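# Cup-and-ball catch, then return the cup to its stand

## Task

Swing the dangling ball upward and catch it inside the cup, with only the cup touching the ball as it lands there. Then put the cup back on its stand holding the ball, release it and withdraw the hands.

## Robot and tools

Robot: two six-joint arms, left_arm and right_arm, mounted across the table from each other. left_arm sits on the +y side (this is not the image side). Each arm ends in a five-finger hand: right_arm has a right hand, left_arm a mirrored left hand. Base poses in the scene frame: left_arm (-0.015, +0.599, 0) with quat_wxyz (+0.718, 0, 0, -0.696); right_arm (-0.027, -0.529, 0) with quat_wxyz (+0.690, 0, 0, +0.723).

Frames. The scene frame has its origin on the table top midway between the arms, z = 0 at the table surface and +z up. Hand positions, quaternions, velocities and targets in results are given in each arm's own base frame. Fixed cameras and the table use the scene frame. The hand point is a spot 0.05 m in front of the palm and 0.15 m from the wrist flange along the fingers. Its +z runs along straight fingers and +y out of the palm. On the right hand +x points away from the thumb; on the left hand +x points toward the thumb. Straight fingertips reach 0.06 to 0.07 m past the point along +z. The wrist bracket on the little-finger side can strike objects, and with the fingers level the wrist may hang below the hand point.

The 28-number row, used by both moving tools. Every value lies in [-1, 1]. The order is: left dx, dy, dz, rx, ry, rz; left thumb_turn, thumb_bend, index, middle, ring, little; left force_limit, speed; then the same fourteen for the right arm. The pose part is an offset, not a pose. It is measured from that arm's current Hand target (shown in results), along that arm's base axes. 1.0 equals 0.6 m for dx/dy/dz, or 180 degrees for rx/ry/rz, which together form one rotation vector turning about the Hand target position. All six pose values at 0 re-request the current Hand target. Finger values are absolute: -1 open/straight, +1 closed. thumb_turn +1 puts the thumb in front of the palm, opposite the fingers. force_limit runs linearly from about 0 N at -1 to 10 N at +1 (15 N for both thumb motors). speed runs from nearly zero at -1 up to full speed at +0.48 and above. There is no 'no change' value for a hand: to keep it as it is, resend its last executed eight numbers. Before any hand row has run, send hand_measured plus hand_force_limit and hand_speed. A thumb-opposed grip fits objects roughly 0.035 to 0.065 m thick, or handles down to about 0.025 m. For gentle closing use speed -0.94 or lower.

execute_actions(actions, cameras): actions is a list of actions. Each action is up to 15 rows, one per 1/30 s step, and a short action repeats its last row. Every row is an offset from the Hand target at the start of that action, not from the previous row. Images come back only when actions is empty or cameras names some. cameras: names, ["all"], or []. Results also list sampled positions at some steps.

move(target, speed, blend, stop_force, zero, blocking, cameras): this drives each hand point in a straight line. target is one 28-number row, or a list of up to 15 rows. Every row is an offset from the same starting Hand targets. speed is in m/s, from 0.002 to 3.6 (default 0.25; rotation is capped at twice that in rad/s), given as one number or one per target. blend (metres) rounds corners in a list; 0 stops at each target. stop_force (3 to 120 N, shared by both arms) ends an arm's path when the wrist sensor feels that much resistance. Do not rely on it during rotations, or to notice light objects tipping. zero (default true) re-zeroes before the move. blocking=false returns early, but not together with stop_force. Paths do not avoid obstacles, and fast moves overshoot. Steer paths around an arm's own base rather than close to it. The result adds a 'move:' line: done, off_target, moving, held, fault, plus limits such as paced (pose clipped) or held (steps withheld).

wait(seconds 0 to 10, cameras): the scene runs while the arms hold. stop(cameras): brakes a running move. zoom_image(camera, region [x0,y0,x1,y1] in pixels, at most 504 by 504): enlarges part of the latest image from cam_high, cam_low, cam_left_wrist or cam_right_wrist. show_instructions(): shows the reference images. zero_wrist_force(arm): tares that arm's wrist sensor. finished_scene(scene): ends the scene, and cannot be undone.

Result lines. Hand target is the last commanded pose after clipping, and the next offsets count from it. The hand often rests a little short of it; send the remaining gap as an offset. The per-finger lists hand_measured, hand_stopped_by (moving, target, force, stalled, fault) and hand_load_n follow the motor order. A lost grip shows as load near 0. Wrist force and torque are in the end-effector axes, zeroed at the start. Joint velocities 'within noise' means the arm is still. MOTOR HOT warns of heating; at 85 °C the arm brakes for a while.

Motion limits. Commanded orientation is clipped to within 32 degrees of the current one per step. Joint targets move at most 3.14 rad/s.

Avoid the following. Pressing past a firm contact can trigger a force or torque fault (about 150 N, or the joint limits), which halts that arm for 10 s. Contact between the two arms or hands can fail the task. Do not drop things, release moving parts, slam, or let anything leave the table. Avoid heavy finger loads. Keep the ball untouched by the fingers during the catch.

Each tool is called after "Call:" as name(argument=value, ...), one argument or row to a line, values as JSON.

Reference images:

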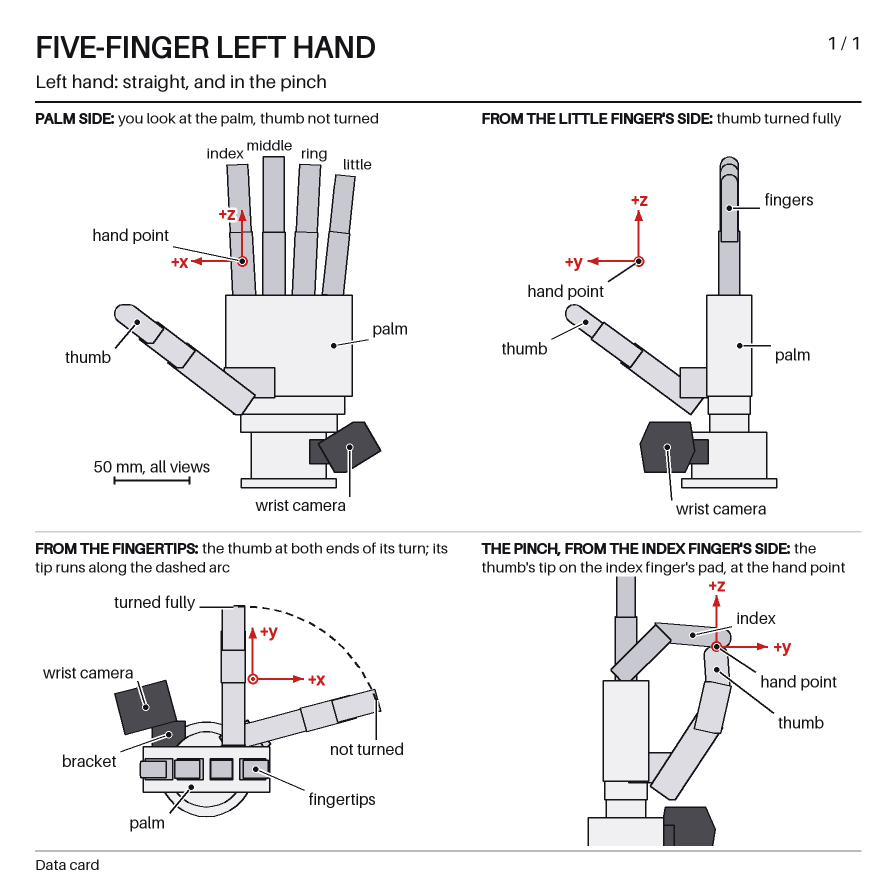

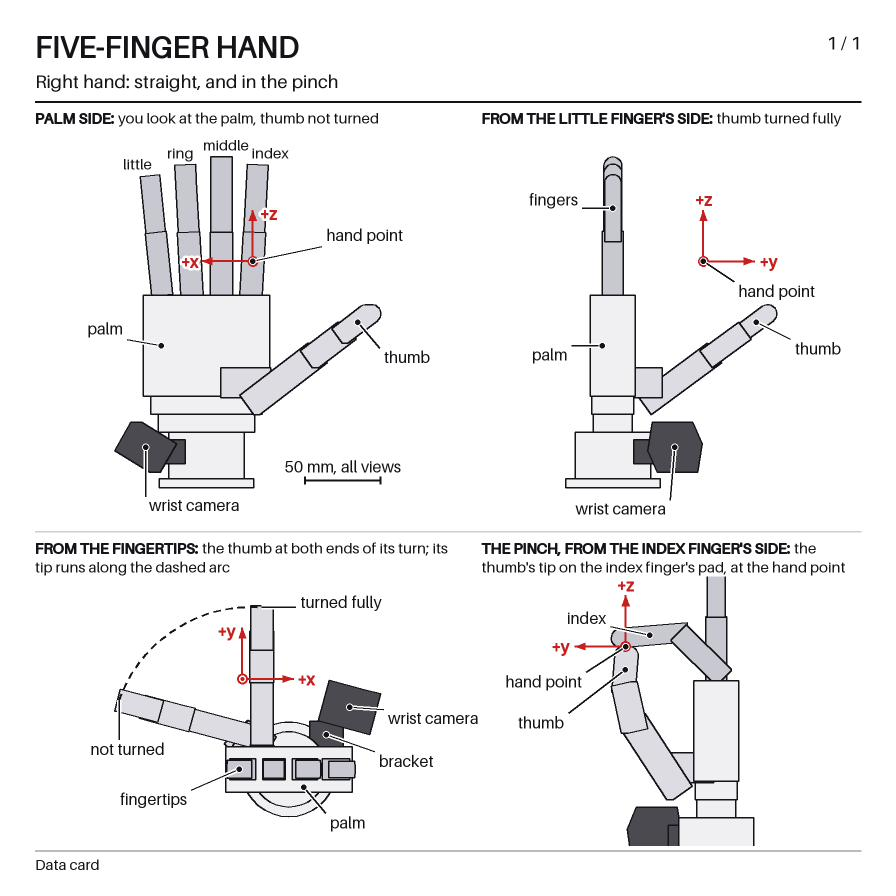

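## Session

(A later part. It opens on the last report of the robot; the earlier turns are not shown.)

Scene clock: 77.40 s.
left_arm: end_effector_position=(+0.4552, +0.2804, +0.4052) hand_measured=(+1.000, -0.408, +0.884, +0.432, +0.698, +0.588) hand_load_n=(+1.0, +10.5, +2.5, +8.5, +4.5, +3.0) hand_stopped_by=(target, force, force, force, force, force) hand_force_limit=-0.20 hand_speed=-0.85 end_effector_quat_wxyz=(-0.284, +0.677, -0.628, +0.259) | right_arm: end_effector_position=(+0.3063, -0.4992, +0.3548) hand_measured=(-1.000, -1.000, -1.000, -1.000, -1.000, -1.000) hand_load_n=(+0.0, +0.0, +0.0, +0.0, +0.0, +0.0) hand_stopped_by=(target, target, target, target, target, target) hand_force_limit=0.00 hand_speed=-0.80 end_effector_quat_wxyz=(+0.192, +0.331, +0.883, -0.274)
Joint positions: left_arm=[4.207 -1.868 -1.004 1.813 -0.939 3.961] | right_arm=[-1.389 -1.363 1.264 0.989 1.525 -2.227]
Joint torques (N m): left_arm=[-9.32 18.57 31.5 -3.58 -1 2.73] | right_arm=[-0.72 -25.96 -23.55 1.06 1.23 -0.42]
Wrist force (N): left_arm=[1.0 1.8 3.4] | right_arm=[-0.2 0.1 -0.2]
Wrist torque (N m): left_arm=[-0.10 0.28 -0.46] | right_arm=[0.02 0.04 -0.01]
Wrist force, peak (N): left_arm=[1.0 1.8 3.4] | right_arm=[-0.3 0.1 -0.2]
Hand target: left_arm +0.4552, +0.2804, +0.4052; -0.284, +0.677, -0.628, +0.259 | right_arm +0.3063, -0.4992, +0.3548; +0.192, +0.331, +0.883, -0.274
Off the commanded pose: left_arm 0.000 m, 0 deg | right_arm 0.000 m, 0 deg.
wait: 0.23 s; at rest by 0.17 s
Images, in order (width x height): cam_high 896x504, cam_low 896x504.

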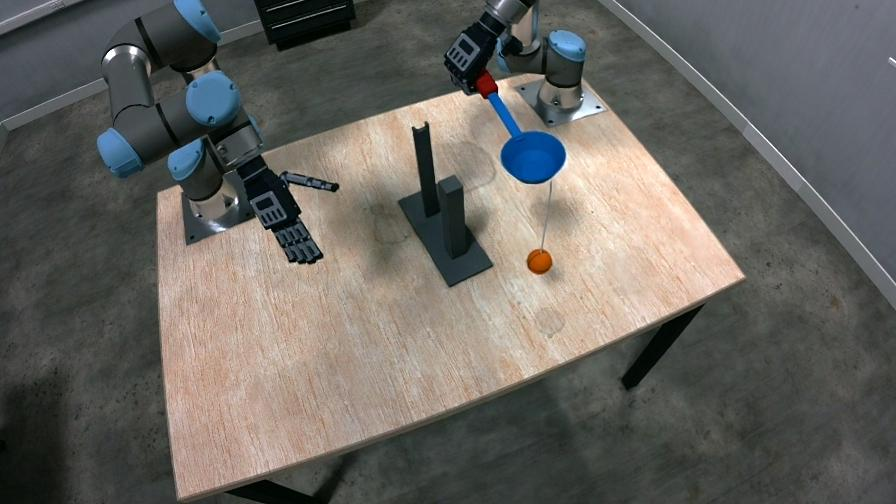

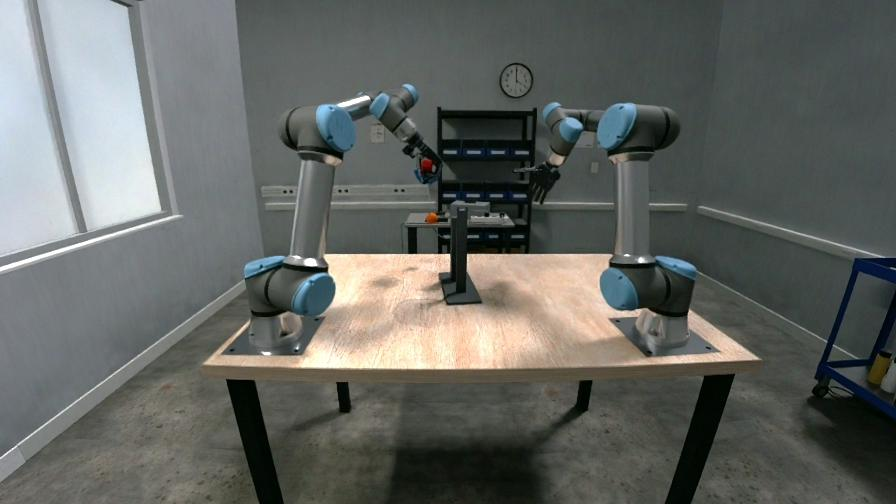

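Call:
wait(
  seconds=0.8,
)

Call:
execute_actions(
  actions=[
    [[0.034,0.0767,0,0,0,0,1,0.9,0.9,0.9,0.8,0.8,-0.2,-0.85,0,0,0,0,0,0,-1,-1,-1,-1,-1,-1,0,-0.8]],
  ],
)

Call:
wait(
  seconds=0.1,
  cameras=["cam_high", "cam_low"],
)

Call:
wait(
  seconds=0.21,
  cameras=["cam_high", "cam_low"],
)

Call:
wait(
  seconds=0.21,
  cameras=["cam_high", "cam_low"],
)

Call:
wait(
  seconds=0.21,
  cameras=["cam_high", "cam_low"],
)

Scene clock: 79.30 s.
left_arm: end_effector_position=(+0.4552, +0.2804, +0.4052) hand_measured=(+1.000, -0.408, +0.884, +0.432, +0.698, +0.588) hand_load_n=(+1.0, +10.5, +2.5, +9.0, +4.5, +3.0) hand_stopped_by=(target, force, force, force, force, force) hand_force_limit=-0.20 hand_speed=-0.85 end_effector_quat_wxyz=(-0.284, +0.677, -0.628, +0.259) | right_arm: end_effector_position=(+0.3063, -0.4992, +0.3548) hand_measured=(-1.000, -1.000, -1.000, -1.000, -1.000, -1.000) hand_load_n=(+0.0, +0.0, +0.0, +0.0, +0.0, +0.0) hand_stopped_by=(target, target, target, target, target, target) hand_force_limit=0.00 hand_speed=-0.80 end_effector_quat_wxyz=(+0.192, +0.331, +0.883, -0.274)
Joint positions: left_arm=[4.207 -1.868 -1.004 1.813 -0.939 3.961] | right_arm=[-1.389 -1.363 1.264 0.989 1.525 -2.227]
Joint torques (N m): left_arm=[-9.65 19.18 30.85 -3.47 -0.85 2.7] | right_arm=[-1.48 -26.45 -23.93 1.33 1.13 -0.43]
Wrist force (N): left_arm=[1.0 1.3 3.1] | right_arm=[0.0 0.1 -0.2]
Wrist torque (N m): left_arm=[-0.15 0.26 -0.46] | right_arm=[0.03 0.00 0.00]
Wrist force, peak (N): left_arm=[0.9 1.8 3.6] | right_arm=[-0.5 0.2 0.0]
Hand target: left_arm +0.4552, +0.2804, +0.4052; -0.284, +0.677, -0.628, +0.259 | right_arm +0.3063, -0.4992, +0.3548; +0.192, +0.331, +0.883, -0.274
Off the commanded pose: left_arm 0.000 m, 0 deg | right_arm 0.000 m, 0 deg.
wait: 0.80 s; at rest from the start

Scene clock: 80.20 s.
left_arm: end_effector_position=(+0.4756, +0.3263, +0.4052) hand_measured=(+1.000, -0.408, +0.884, +0.432, +0.698, +0.588) hand_load_n=(+0.5, +10.5, +2.5, +9.0, +4.5, +3.5) hand_stopped_by=(target, force, force, force, force, force) hand_force_limit=-0.20 hand_speed=-0.85 end_effector_quat_wxyz=(-0.284, +0.677, -0.628, +0.259) | right_arm: end_effector_position=(+0.3063, -0.4992, +0.3548) hand_measured=(-1.000, -1.000, -1.000, -1.000, -1.000, -1.000) hand_load_n=(+0.0, +0.0, +0.0, -0.5, +0.0, +0.0) hand_stopped_by=(target, target, target, target, target, target) hand_force_limit=0.00 hand_speed=-0.80 end_effector_quat_wxyz=(+0.192, +0.331, +0.883, -0.274)
Joint positions: left_arm=[4.217 -2.008 -0.809 1.751 -0.934 3.972] | right_arm=[-1.389 -1.363 1.264 0.989 1.525 -2.227]
Joint torques (N m): left_arm=[-9.03 23.12 30.38 -3.81 -0.94 2.66] | right_arm=[-0.95 -26.51 -24.17 1.14 1.07 -0.42]
Wrist force (N): left_arm=[1.1 1.3 3.4] | right_arm=[-0.3 0.1 0.0]
Wrist torque (N m): left_arm=[-0.16 0.24 -0.33] | right_arm=[0.01 0.04 -0.01]
Wrist force, peak (N): left_arm=[6.7 1.9 -0.8] | right_arm=[-0.4 0.1 -0.1]
Hand target: left_arm +0.4756, +0.3264, +0.4052; -0.284, +0.677, -0.628, +0.259 | right_arm +0.3063, -0.4992, +0.3548; +0.192, +0.331, +0.883, -0.274
Off the commanded pose: left_arm 0.000 m, 0 deg | right_arm 0.000 m, 0 deg.
Step readings (end_effector_position of left_arm | right_arm):
0: (+0.4552, +0.2804, +0.4052) | (+0.3063, -0.4992, +0.3548)
1: (+0.4552, +0.2804, +0.4052) | (+0.3063, -0.4992, +0.3548)
2: (+0.4552, +0.2811, +0.4051) | (+0.3063, -0.4992, +0.3548)
4: (+0.4593, +0.2933, +0.4031) | (+0.3063, -0.4992, +0.3548)
8: (+0.4692, +0.3158, +0.4032) | (+0.3063, -0.4992, +0.3548)
15: (+0.4747, +0.3251, +0.4048) | (+0.3063, -0.4992, +0.3548)

Scene clock: 80.30 s.
left_arm: end_effector_position=(+0.4756, +0.3264, +0.4052) hand_measured=(+1.000, -0.408, +0.884, +0.432, +0.698, +0.588) hand_load_n=(+1.5, +11.0, +2.5, +8.5, +4.5, +3.0) hand_stopped_by=(target, force, force, force, force, force) hand_force_limit=-0.20 hand_speed=-0.85 end_effector_quat_wxyz=(-0.284, +0.677, -0.628, +0.259) | right_arm: end_effector_position=(+0.3063, -0.4992, +0.3548) hand_measured=(-1.000, -1.000, -1.000, -1.000, -1.000, -1.000) hand_load_n=(+0.0, +0.0, +0.0, +0.0, +0.0, +0.0) hand_stopped_by=(target, target, target, target, target, target) hand_force_limit=0.00 hand_speed=-0.80 end_effector_quat_wxyz=(+0.192, +0.331, +0.883, -0.274)
Joint positions: left_arm=[4.217 -2.009 -0.809 1.751 -0.934 3.972] | right_arm=[-1.389 -1.363 1.264 0.989 1.525 -2.227]
Joint torques (N m): left_arm=[-9.32 23.78 30.36 -3.5 -0.89 2.78] | right_arm=[-0.63 -26.12 -24.12 1.05 1.08 -0.61]
Wrist force (N): left_arm=[1.1 1.8 3.5] | right_arm=[-0.1 0.1 -0.2]
Wrist torque (N m): left_arm=[-0.17 0.25 -0.47] | right_arm=[0.02 0.03 -0.01]
Wrist force, peak (N): left_arm=[1.1 1.8 3.5] | right_arm=[-0.3 0.1 -0.2]
Hand target: left_arm +0.4756, +0.3264, +0.4052; -0.284, +0.677, -0.628, +0.259 | right_arm +0.3063, -0.4992, +0.3548; +0.192, +0.331, +0.883, -0.274
Off the commanded pose: left_arm 0.000 m, 0 deg | right_arm 0.000 m, 0 deg.
wait: 0.10 s; no rest
Images, in order (width x height): cam_high 896x504, cam_low 896x504.

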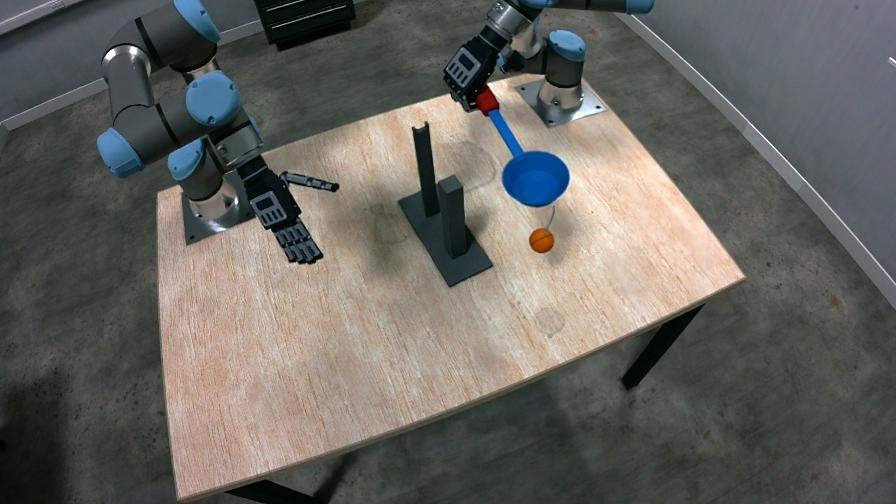

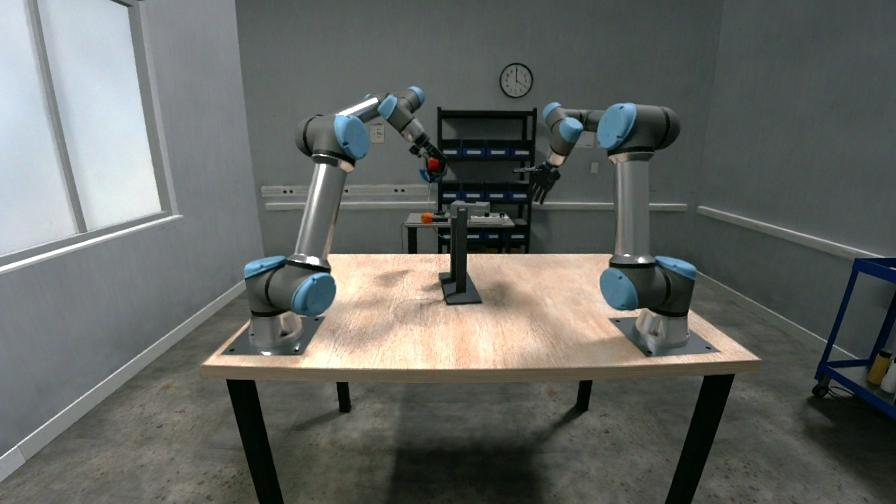

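Scene clock: 80.53 s.
left_arm: end_effector_position=(+0.4756, +0.3264, +0.4052) hand_measured=(+1.000, -0.408, +0.884, +0.432, +0.698, +0.588) hand_load_n=(+1.0, +10.5, +2.5, +8.5, +4.5, +3.5) hand_stopped_by=(target, force, force, force, force, force) hand_force_limit=-0.20 hand_speed=-0.85 end_effector_quat_wxyz=(-0.284, +0.677, -0.628, +0.259) | right_arm: end_effector_position=(+0.3063, -0.4992, +0.3548) hand_measured=(-1.000, -1.000, -1.000, -1.000, -1.000, -1.000) hand_load_n=(+0.0, +0.0, -0.5, +0.0, +0.0, +0.0) hand_stopped_by=(target, target, target, target, target, target) hand_force_limit=0.00 hand_speed=-0.80 end_effector_quat_wxyz=(+0.192, +0.331, +0.883, -0.274)
Joint positions: left_arm=[4.217 -2.009 -0.808 1.751 -0.934 3.972] | right_arm=[-1.389 -1.363 1.264 0.989 1.525 -2.227]
Joint torques (N m): left_arm=[-9.39 24.24 30.92 -3.56 -0.79 2.78] | right_arm=[-1.23 -25.82 -23.9 1.05 0.99 -0.54]
Wrist force (N): left_arm=[0.9 1.7 2.9] | right_arm=[-0.3 -0.2 -0.2]
Wrist torque (N m): left_arm=[-0.17 0.21 -0.49] | right_arm=[-0.02 0.04 -0.02]
Wrist force, peak (N): left_arm=[1.2 2.0 3.4] | right_arm=[-0.3 0.1 -0.3]
Hand target: left_arm +0.4756, +0.3264, +0.4052; -0.284, +0.677, -0.628, +0.259 | right_arm +0.3063, -0.4992, +0.3548; +0.192, +0.331, +0.883, -0.274
Off the commanded pose: left_arm 0.000 m, 0 deg | right_arm 0.000 m, 0 deg.
wait: 0.23 s; at rest by 0.17 s
Images, in order (width x height): cam_high 896x504, cam_low 896x504.

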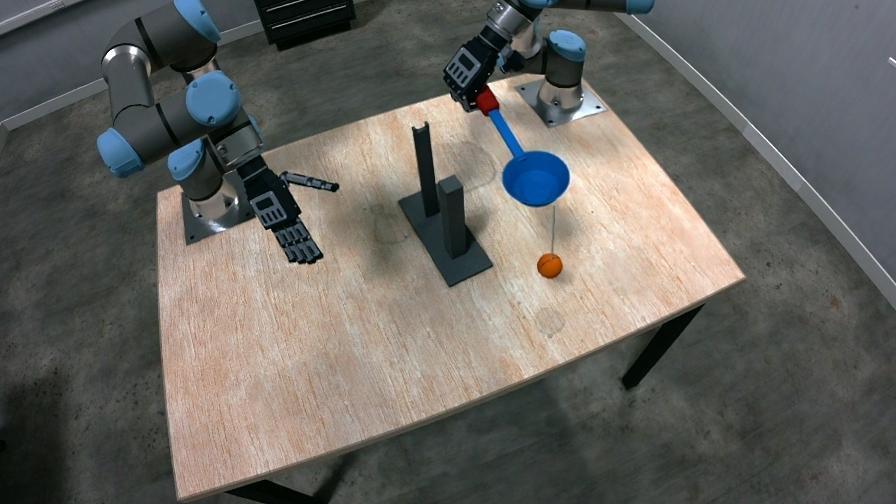

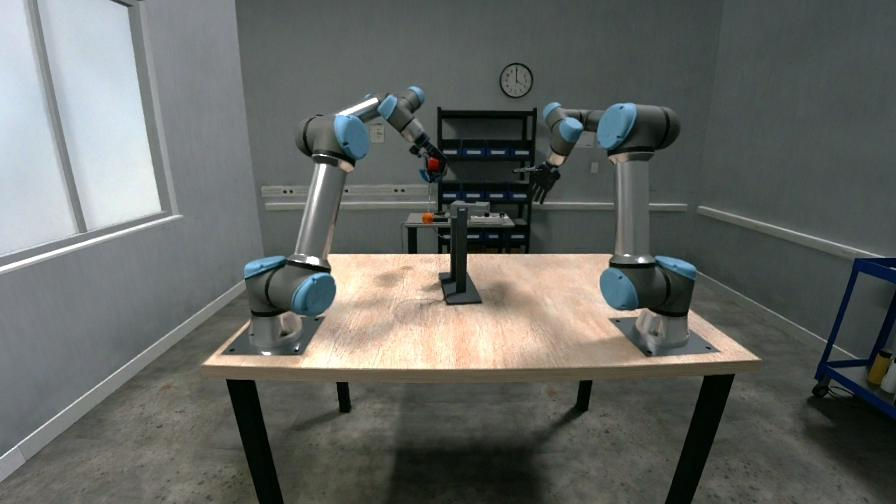

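Scene clock: 80.77 s.
left_arm: end_effector_position=(+0.4756, +0.3264, +0.4052) hand_measured=(+1.000, -0.408, +0.884, +0.432, +0.698, +0.588) hand_load_n=(+1.0, +10.5, +2.0, +8.5, +4.5, +3.5) hand_stopped_by=(target, force, force, force, force, force) hand_force_limit=-0.20 hand_speed=-0.85 end_effector_quat_wxyz=(-0.284, +0.677, -0.628, +0.259) | right_arm: end_effector_position=(+0.3063, -0.4992, +0.3548) hand_measured=(-1.000, -1.000, -1.000, -1.000, -1.000, -1.000) hand_load_n=(+0.0, +0.0, +0.0, +0.0, +0.0, +0.0) hand_stopped_by=(target, target, target, target, target, target) hand_force_limit=0.00 hand_speed=-0.80 end_effector_quat_wxyz=(+0.192, +0.331, +0.883, -0.274)
Joint positions: left_arm=[4.217 -2.009 -0.808 1.751 -0.934 3.972] | right_arm=[-1.389 -1.363 1.264 0.989 1.525 -2.227]
Joint torques (N m): left_arm=[-9.17 24.69 30.78 -3.67 -0.82 2.72] | right_arm=[-0.46 -27.06 -23.31 1.18 1.22 -0.49]
Wrist force (N): left_arm=[1.0 1.4 3.4] | right_arm=[-0.3 0.1 -0.2]
Wrist torque (N m): left_arm=[-0.19 0.25 -0.39] | right_arm=[0.02 0.05 -0.01]
Wrist force, peak (N): left_arm=[0.7 1.9 3.5] | right_arm=[-0.3 0.2 -0.3]
Hand target: left_arm +0.4756, +0.3264, +0.4052; -0.284, +0.677, -0.628, +0.259 | right_arm +0.3063, -0.4992, +0.3548; +0.192, +0.331, +0.883, -0.274
Off the commanded pose: left_arm 0.000 m, 0 deg | right_arm 0.000 m, 0 deg.
wait: 0.23 s; at rest by 0.17 s
Images, in order (width x height): cam_high 896x504, cam_low 896x504.

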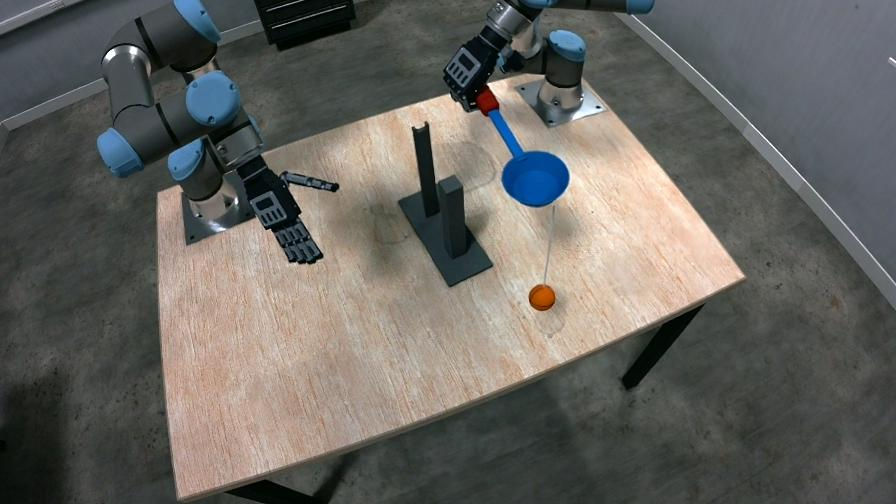

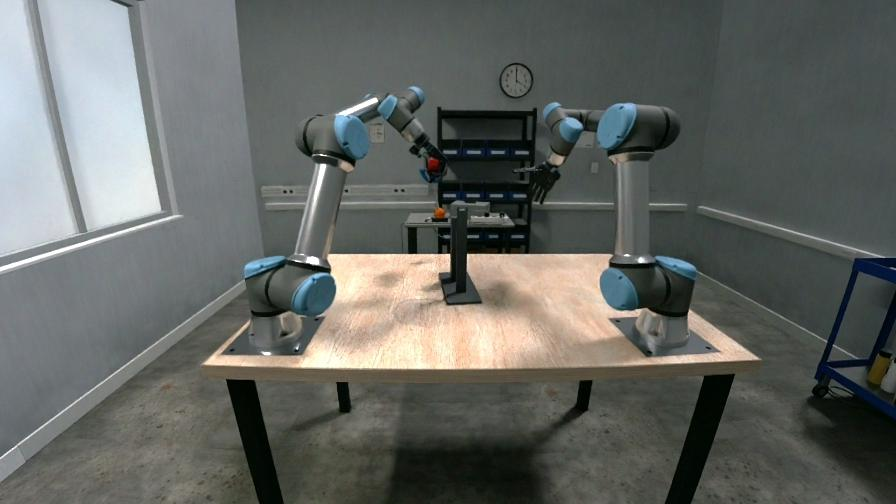

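Scene clock: 81.00 s.
left_arm: end_effector_position=(+0.4756, +0.3264, +0.4052) hand_measured=(+1.000, -0.408, +0.884, +0.432, +0.698, +0.588) hand_load_n=(+1.0, +10.5, +2.5, +8.5, +4.5, +3.0) hand_stopped_by=(target, force, force, force, force, force) hand_force_limit=-0.20 hand_speed=-0.85 end_effector_quat_wxyz=(-0.284, +0.677, -0.628, +0.259) | right_arm: end_effector_position=(+0.3063, -0.4992, +0.3548) hand_measured=(-1.000, -1.000, -1.000, -1.000, -1.000, -1.000) hand_load_n=(+0.0, +0.0, +0.0, +0.0, +0.0, +0.0) hand_stopped_by=(target, target, target, target, target, target) hand_force_limit=0.00 hand_speed=-0.80 end_effector_quat_wxyz=(+0.192, +0.331, +0.883, -0.274)
Joint positions: left_arm=[4.217 -2.009 -0.808 1.751 -0.934 3.972] | right_arm=[-1.389 -1.363 1.264 0.989 1.525 -2.227]
Joint torques (N m): left_arm=[-9.08 24.44 30.54 -3.54 -0.77 2.62] | right_arm=[-1.07 -25.58 -23.7 1.12 1.1 -0.42]
Wrist force (N): left_arm=[0.8 1.4 3.1] | right_arm=[-0.2 0.0 -0.1]
Wrist torque (N m): left_arm=[-0.15 0.27 -0.42] | right_arm=[0.01 0.03 -0.01]
Wrist force, peak (N): left_arm=[1.1 1.8 3.2] | right_arm=[-0.3 0.2 -0.1]
Hand target: left_arm +0.4756, +0.3264, +0.4052; -0.284, +0.677, -0.628, +0.259 | right_arm +0.3063, -0.4992, +0.3548; +0.192, +0.331, +0.883, -0.274
Off the commanded pose: left_arm 0.000 m, 0 deg | right_arm 0.000 m, 0 deg.
wait: 0.23 s; at rest by 0.17 s
Images, in order (width x height): cam_high 896x504, cam_low 896x504.

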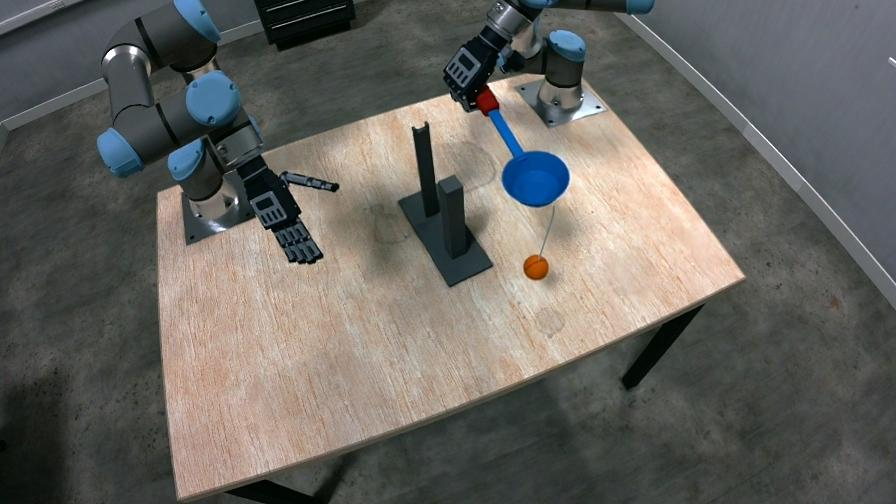

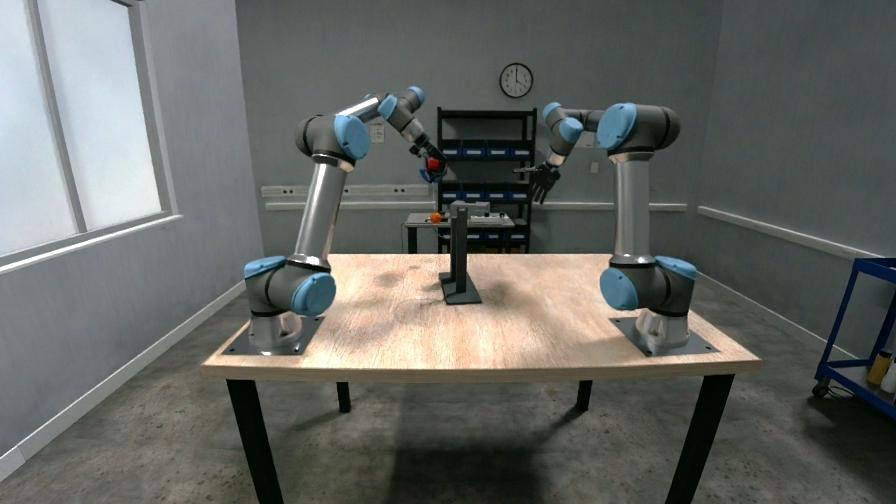

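Call:
wait(
  seconds=0.02,
)

Scene clock: 81.90 s.
left_arm: end_effector_position=(+0.4756, +0.3264, +0.4052) hand_measured=(+1.000, -0.408, +0.884, +0.432, +0.698, +0.588) hand_load_n=(+1.0, +10.5, +2.5, +8.5, +4.5, +3.0) hand_stopped_by=(target, force, force, force, force, force) hand_force_limit=-0.20 hand_speed=-0.85 end_effector_quat_wxyz=(-0.284, +0.677, -0.628, +0.259) | right_arm: end_effector_position=(+0.3063, -0.4992, +0.3548) hand_measured=(-1.000, -1.000, -1.000, -1.000, -1.000, -1.000) hand_load_n=(+0.0, +0.0, +0.0, +0.0, +0.0, +0.0) hand_stopped_by=(target, target, target, target, target, target) hand_force_limit=0.00 hand_speed=-0.80 end_effector_quat_wxyz=(+0.192, +0.331, +0.883, -0.274)
Joint positions: left_arm=[4.217 -2.009 -0.808 1.751 -0.934 3.972] | right_arm=[-1.389 -1.363 1.264 0.989 1.525 -2.227]
Joint torques (N m): left_arm=[-9.25 25.16 30.61 -3.54 -0.67 2.72] | right_arm=[-0.46 -26.04 -23.55 1.01 1.18 -0.39]
Wrist force (N): left_arm=[0.8 1.7 3.1] | right_arm=[-0.3 0.0 -0.1]
Wrist torque (N m): left_arm=[-0.14 0.26 -0.47] | right_arm=[0.00 0.04 -0.01]
Wrist force, peak (N): left_arm=[1.1 1.8 3.6] | right_arm=[-0.5 0.3 -0.1]
Hand target: left_arm +0.4756, +0.3264, +0.4052; -0.284, +0.677, -0.628, +0.259 | right_arm +0.3063, -0.4992, +0.3548; +0.192, +0.331, +0.883, -0.274
Off the commanded pose: left_arm 0.000 m, 0 deg | right_arm 0.000 m, 0 deg.
wait: 0.03 s; at rest from the start

Call:
wait(
  seconds=0.54,
)

Call:
execute_actions(
  actions=[
    [[0,-0.151,0,0,0,0,1,0.9,0.9,0.9,0.8,0.8,-0.2,-0.85,0,0,0,0,0,0,-1,-1,-1,-1,-1,-1,0,-0.8],[-0.0714,-0.151,0,0,0,0,1,0.9,0.9,0.9,0.8,0.8,-0.2,-0.85,0,0,0,0,0,0,-1,-1,-1,-1,-1,-1,0,-0.8]],
  ],
)

Call:
wait(
  seconds=0.1,
  cameras=["cam_high", "cam_low"],
)

Call:
wait(
  seconds=0.21,
  cameras=["cam_high", "cam_low"],
)

Call:
wait(
  seconds=0.21,
  cameras=["cam_high", "cam_low"],
)

Call:
wait(
  seconds=0.21,
  cameras=["cam_high", "cam_low"],
)

Scene clock: 83.43 s.
left_arm: end_effector_position=(+0.4756, +0.3264, +0.4052) hand_measured=(+1.000, -0.408, +0.884, +0.432, +0.698, +0.588) hand_load_n=(+1.0, +10.5, +2.5, +8.5, +4.5, +3.5) hand_stopped_by=(target, force, force, force, force, force) hand_force_limit=-0.20 hand_speed=-0.85 end_effector_quat_wxyz=(-0.284, +0.677, -0.628, +0.259) | right_arm: end_effector_position=(+0.3063, -0.4992, +0.3548) hand_measured=(-1.000, -1.000, -1.000, -1.000, -1.000, -1.000) hand_load_n=(+0.0, +0.0, +0.0, +0.0, +0.0, +0.0) hand_stopped_by=(target, target, target, target, target, target) hand_force_limit=0.00 hand_speed=-0.80 end_effector_quat_wxyz=(+0.192, +0.331, +0.883, -0.274)
Joint positions: left_arm=[4.217 -2.009 -0.808 1.751 -0.934 3.972] | right_arm=[-1.389 -1.363 1.264 0.989 1.525 -2.227]
Joint torques (N m): left_arm=[-9.39 25.44 30.1 -3.49 -0.6 2.86] | right_arm=[-0.36 -26.4 -24.55 1.08 1.17 -0.48]
Wrist force (N): left_arm=[0.9 1.7 3.1] | right_arm=[-0.1 0.1 0.0]
Wrist torque (N m): left_arm=[-0.14 0.26 -0.43] | right_arm=[0.01 0.02 0.00]
Wrist force, peak (N): left_arm=[1.2 1.5 3.7] | right_arm=[-0.5 0.1 -0.2]
Hand target: left_arm +0.4756, +0.3264, +0.4052; -0.284, +0.677, -0.628, +0.259 | right_arm +0.3063, -0.4992, +0.3548; +0.192, +0.331, +0.883, -0.274
Off the commanded pose: left_arm 0.000 m, 0 deg | right_arm 0.000 m, 0 deg.
wait: 0.57 s; at rest from the start

Scene clock: 84.40 s.
left_arm: end_effector_position=(+0.4329, +0.2358, +0.4052) hand_measured=(+1.000, -0.408, +0.884, +0.432, +0.698, +0.590) hand_load_n=(+1.0, +10.5, +1.5, +8.5, +3.0, +3.5) hand_stopped_by=(target, force, force, force, force, force) hand_force_limit=-0.20 hand_speed=-0.85 end_effector_quat_wxyz=(-0.284, +0.677, -0.628, +0.259) | right_arm: end_effector_position=(+0.3063, -0.4992, +0.3548) hand_measured=(-1.000, -1.000, -1.000, -1.000, -1.000, -1.000) hand_load_n=(+0.0, +0.0, +0.0, +0.0, +0.0, +0.0) hand_stopped_by=(target, target, target, target, target, target) hand_force_limit=0.00 hand_speed=-0.80 end_effector_quat_wxyz=(+0.192, +0.331, +0.883, -0.274)
Joint positions: left_arm=[4.201 -1.743 -1.162 1.847 -0.942 3.956] | right_arm=[-1.389 -1.363 1.264 0.989 1.525 -2.227]
Joint torques (N m): left_arm=[8.12 38.84 9.31 1.35 2.36 -1.59] | right_arm=[-0.31 -26.02 -24.3 1.08 1.21 -0.39]
Wrist force (N): left_arm=[1.0 1.8 2.9] | right_arm=[-0.2 0.0 0.1]
Wrist torque (N m): left_arm=[-0.16 0.20 -0.44] | right_arm=[-0.02 0.03 -0.01]
Wrist force, peak (N): left_arm=[-10.6 4.3 6.6] | right_arm=[-0.4 0.2 0.0]
Hand target: left_arm +0.4328, +0.2358, +0.4052; -0.284, +0.677, -0.628, +0.259 | right_arm +0.3063, -0.4992, +0.3548; +0.192, +0.331, +0.883, -0.274
Off the commanded pose: left_arm 0.000 m, 0 deg | right_arm 0.000 m, 0 deg.
Step readings (end_effector_position of left_arm | right_arm):
0: (+0.4756, +0.3264, +0.4052) | (+0.3063, -0.4992, +0.3548)
1: (+0.4756, +0.3264, +0.4052) | (+0.3063, -0.4992, +0.3548)
2: (+0.4757, +0.3258, +0.4052) | (+0.3063, -0.4992, +0.3548)
4: (+0.4760, +0.3033, +0.4094) | (+0.3063, -0.4992, +0.3548)
8: (+0.4528, +0.2611, +0.4074) | (+0.3063, -0.4992, +0.3548)
15: (+0.4357, +0.2386, +0.4050) | (+0.3063, -0.4992, +0.3548)

Scene clock: 84.50 s.
left_arm: end_effector_position=(+0.4329, +0.2358, +0.4052) hand_measured=(+1.000, -0.408, +0.884, +0.432, +0.698, +0.590) hand_load_n=(+1.0, +10.5, +1.5, +8.5, +3.5, +3.5) hand_stopped_by=(target, force, force, force, force, force) hand_force_limit=-0.20 hand_speed=-0.85 end_effector_quat_wxyz=(-0.284, +0.677, -0.628, +0.259) | right_arm: end_effector_position=(+0.3063, -0.4992, +0.3548) hand_measured=(-1.000, -1.000, -1.000, -1.000, -1.000, -1.000) hand_load_n=(+0.0, +0.0, +0.0, +0.0, +0.0, -0.5) hand_stopped_by=(target, target, target, target, target, target) hand_force_limit=0.00 hand_speed=-0.80 end_effector_quat_wxyz=(+0.192, +0.331, +0.883, -0.274)
Joint positions: left_arm=[4.201 -1.742 -1.162 1.847 -0.942 3.956] | right_arm=[-1.389 -1.363 1.264 0.989 1.525 -2.227]
Joint torques (N m): left_arm=[8.62 40.39 9.65 1.46 2.2 -1.57] | right_arm=[-1.02 -25.85 -23.67 1.3 1.25 -0.59]
Wrist force (N): left_arm=[1.2 1.7 3.7] | right_arm=[-0.2 0.1 -0.5]
Wrist torque (N m): left_arm=[-0.20 0.38 -0.47] | right_arm=[0.04 0.04 -0.01]
Wrist force, peak (N): left_arm=[1.2 1.7 3.7] | right_arm=[-0.2 0.1 -0.5]
Hand target: left_arm +0.4328, +0.2358, +0.4052; -0.284, +0.677, -0.628, +0.259 | right_arm +0.3063, -0.4992, +0.3548; +0.192, +0.331, +0.883, -0.274
Off the commanded pose: left_arm 0.000 m, 0 deg | right_arm 0.000 m, 0 deg.
wait: 0.10 s; no rest
Images, in order (width x height): cam_high 896x504, cam_low 896x504.

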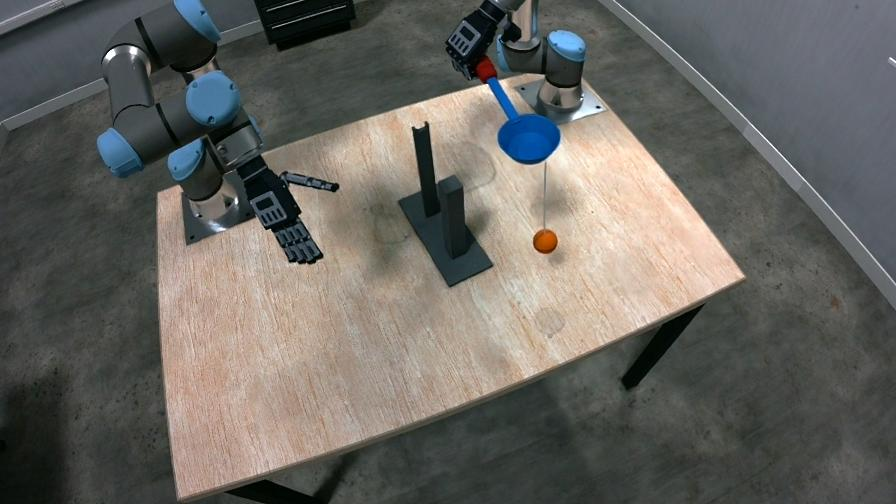

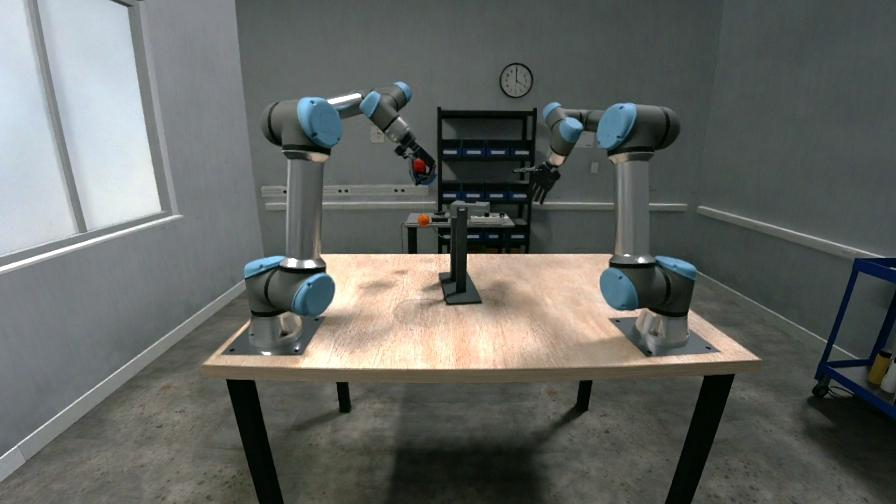

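Scene clock: 84.73 s.
left_arm: end_effector_position=(+0.4329, +0.2358, +0.4052) hand_measured=(+1.000, -0.408, +0.884, +0.432, +0.698, +0.590) hand_load_n=(+1.0, +10.5, +1.5, +8.5, +2.5, +2.5) hand_stopped_by=(target, force, force, force, force, force) hand_force_limit=-0.20 hand_speed=-0.85 end_effector_quat_wxyz=(-0.284, +0.677, -0.628, +0.259) | right_arm: end_effector_position=(+0.3063, -0.4992, +0.3548) hand_measured=(-1.000, -1.000, -1.000, -1.000, -1.000, -1.000) hand_load_n=(+0.0, +0.0, +0.0, +0.0, +0.0, +0.0) hand_stopped_by=(target, target, target, target, target, target) hand_force_limit=0.00 hand_speed=-0.80 end_effector_quat_wxyz=(+0.192, +0.331, +0.883, -0.274)
Joint positions: left_arm=[4.201 -1.742 -1.162 1.848 -0.942 3.956] | right_arm=[-1.389 -1.363 1.264 0.989 1.525 -2.227]
Joint torques (N m): left_arm=[8.23 39.87 9.72 1.39 2.24 -1.54] | right_arm=[-0.99 -25.5 -23.19 1.12 1.15 -0.47]
Wrist force (N): left_arm=[1.4 1.9 3.4] | right_arm=[-0.2 0.2 -0.2]
Wrist torque (N m): left_arm=[-0.17 0.27 -0.47] | right_arm=[0.03 0.03 -0.01]
Wrist force, peak (N): left_arm=[1.1 1.7 3.6] | right_arm=[-0.4 0.0 -0.2]
Hand target: left_arm +0.4328, +0.2358, +0.4052; -0.284, +0.677, -0.628, +0.259 | right_arm +0.3063, -0.4992, +0.3548; +0.192, +0.331, +0.883, -0.274
Off the commanded pose: left_arm 0.000 m, 0 deg | right_arm 0.000 m, 0 deg.
wait: 0.23 s; at rest by 0.17 s
Images, in order (width x height): cam_high 896x504, cam_low 896x504.

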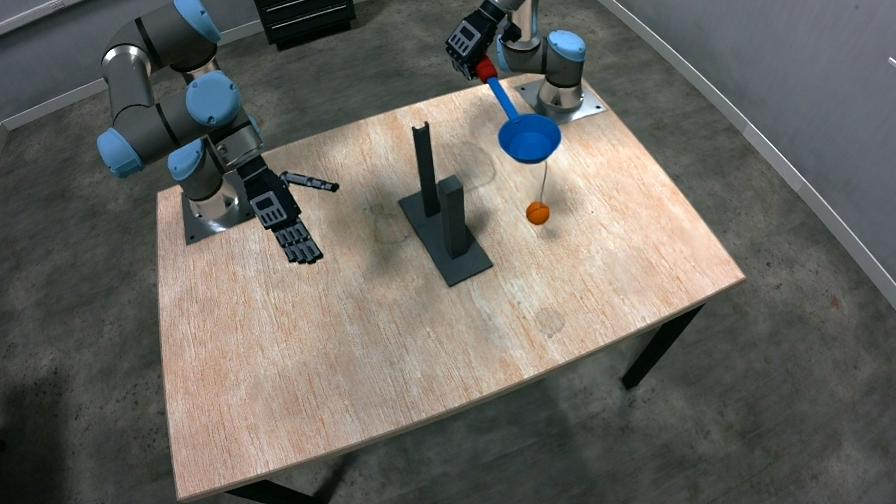

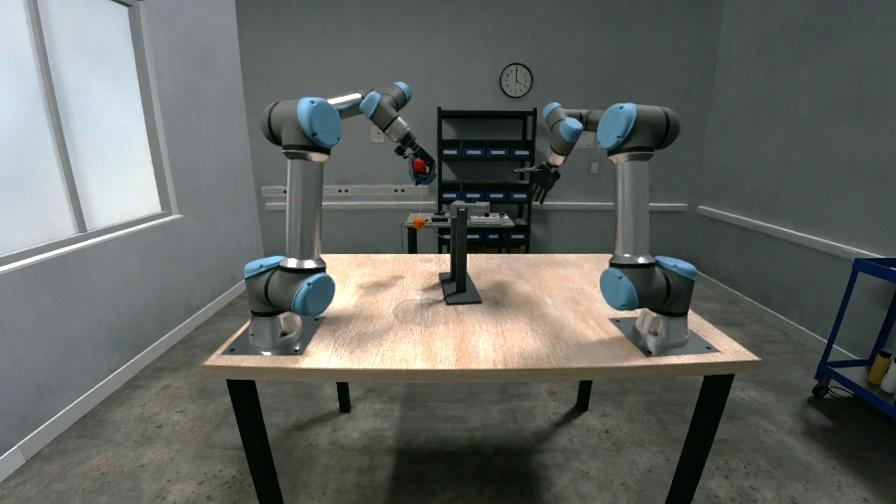

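Scene clock: 84.97 s.
left_arm: end_effector_position=(+0.4329, +0.2358, +0.4052) hand_measured=(+1.000, -0.408, +0.884, +0.432, +0.698, +0.590) hand_load_n=(+1.0, +10.5, +2.0, +9.0, +3.0, +3.0) hand_stopped_by=(target, force, force, force, force, force) hand_force_limit=-0.20 hand_speed=-0.85 end_effector_quat_wxyz=(-0.284, +0.677, -0.628, +0.259) | right_arm: end_effector_position=(+0.3063, -0.4992, +0.3548) hand_measured=(-1.000, -1.000, -1.000, -1.000, -1.000, -1.000) hand_load_n=(+0.0, +0.0, +0.0, +0.0, +0.0, +0.0) hand_stopped_by=(target, target, target, target, target, target) hand_force_limit=0.00 hand_speed=-0.80 end_effector_quat_wxyz=(+0.192, +0.331, +0.883, -0.274)
Joint positions: left_arm=[4.201 -1.742 -1.162 1.848 -0.942 3.956] | right_arm=[-1.389 -1.363 1.264 0.989 1.525 -2.227]
Joint torques (N m): left_arm=[8.29 40.07 9.3 1.34 2.11 -1.59] | right_arm=[-0.3 -25.07 -24.5 1.18 1.24 -0.51]
Wrist force (N): left_arm=[1.3 1.4 3.2] | right_arm=[-0.3 0.2 -0.1]
Wrist torque (N m): left_arm=[-0.22 0.23 -0.44] | right_arm=[0.04 0.05 -0.01]
Wrist force, peak (N): left_arm=[1.5 1.8 3.4] | right_arm=[-0.4 0.3 -0.2]
Hand target: left_arm +0.4328, +0.2358, +0.4052; -0.284, +0.677, -0.628, +0.259 | right_arm +0.3063, -0.4992, +0.3548; +0.192, +0.331, +0.883, -0.274
Off the commanded pose: left_arm 0.000 m, 0 deg | right_arm 0.000 m, 0 deg.
wait: 0.23 s; at rest by 0.17 s
Images, in order (width x height): cam_high 896x504, cam_low 896x504.

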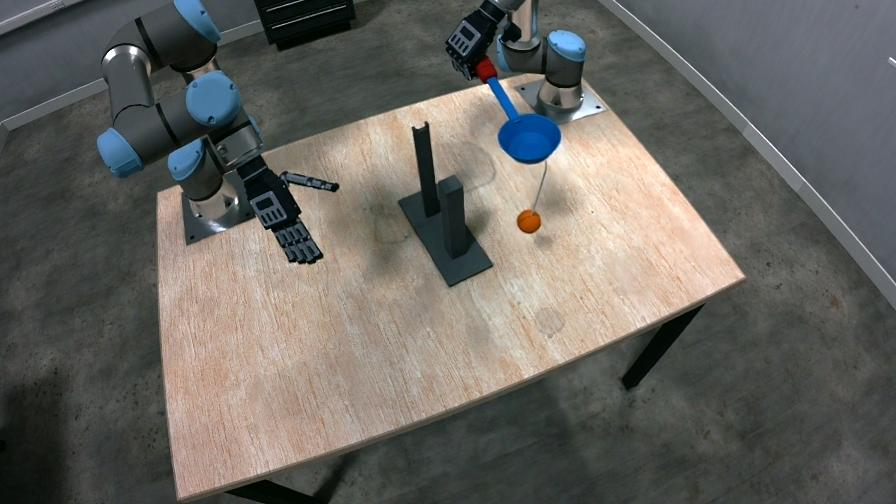

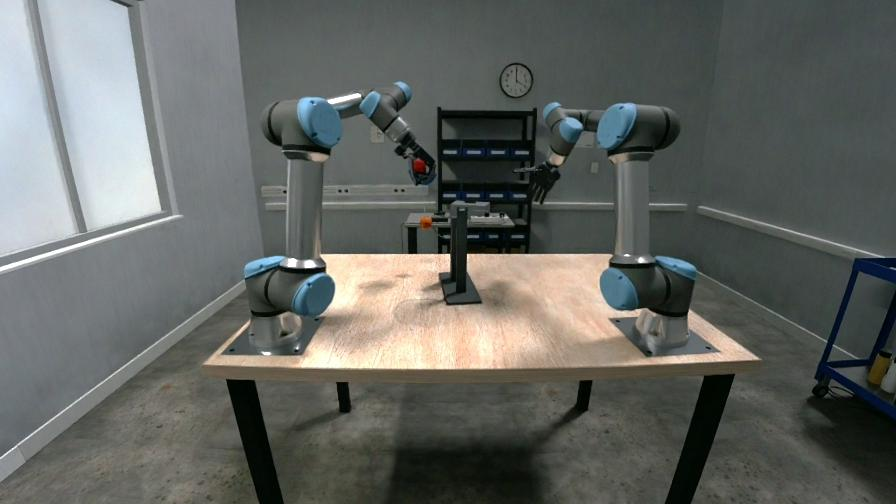

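Scene clock: 85.20 s.
left_arm: end_effector_position=(+0.4329, +0.2358, +0.4052) hand_measured=(+1.000, -0.408, +0.884, +0.432, +0.698, +0.590) hand_load_n=(+0.5, +10.5, +1.5, +9.0, +3.0, +3.5) hand_stopped_by=(target, force, force, force, force, force) hand_force_limit=-0.20 hand_speed=-0.85 end_effector_quat_wxyz=(-0.284, +0.677, -0.628, +0.259) | right_arm: end_effector_position=(+0.3063, -0.4992, +0.3548) hand_measured=(-1.000, -1.000, -1.000, -1.000, -1.000, -1.000) hand_load_n=(+0.0, +0.0, +0.0, +0.0, +0.0, +0.0) hand_stopped_by=(target, target, target, target, target, target) hand_force_limit=0.00 hand_speed=-0.80 end_effector_quat_wxyz=(+0.192, +0.331, +0.883, -0.274)
Joint positions: left_arm=[4.201 -1.742 -1.162 1.848 -0.942 3.956] | right_arm=[-1.389 -1.363 1.264 0.989 1.525 -2.227]
Joint torques (N m): left_arm=[8.49 39.81 9.45 1.27 2.01 -1.53] | right_arm=[-1.26 -26.43 -24.04 1.14 1.35 -0.56]
Wrist force (N): left_arm=[1.2 1.3 3.7] | right_arm=[-0.3 0.1 -0.2]
Wrist torque (N m): left_arm=[-0.21 0.29 -0.35] | right_arm=[0.02 0.04 -0.01]
Wrist force, peak (N): left_arm=[1.5 1.6 3.5] | right_arm=[-0.4 -0.1 0.0]
Hand target: left_arm +0.4328, +0.2358, +0.4052; -0.284, +0.677, -0.628, +0.259 | right_arm +0.3063, -0.4992, +0.3548; +0.192, +0.331, +0.883, -0.274
Off the commanded pose: left_arm 0.000 m, 0 deg | right_arm 0.000 m, 0 deg.
wait: 0.23 s; at rest by 0.17 s
Images, in order (width x height): cam_high 896x504, cam_low 896x504.

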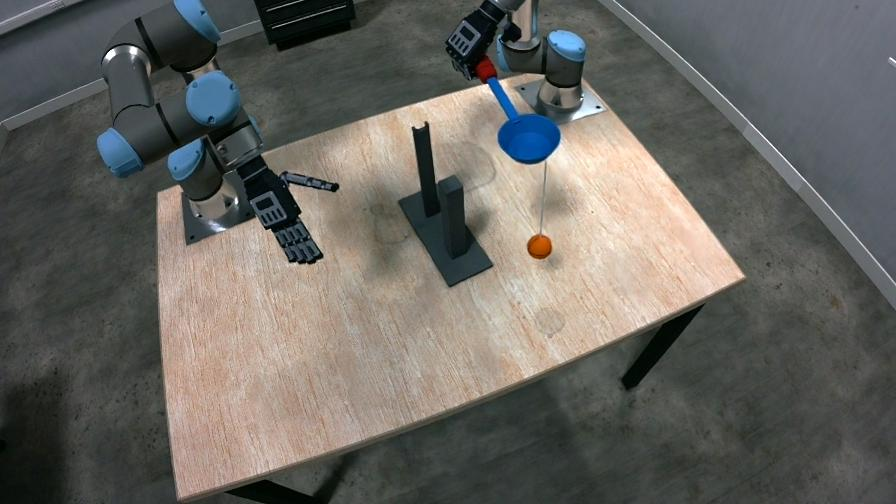

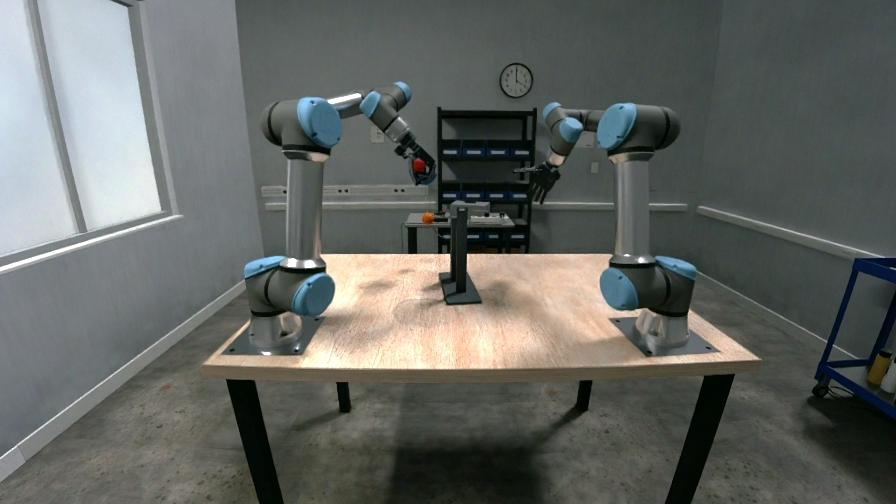

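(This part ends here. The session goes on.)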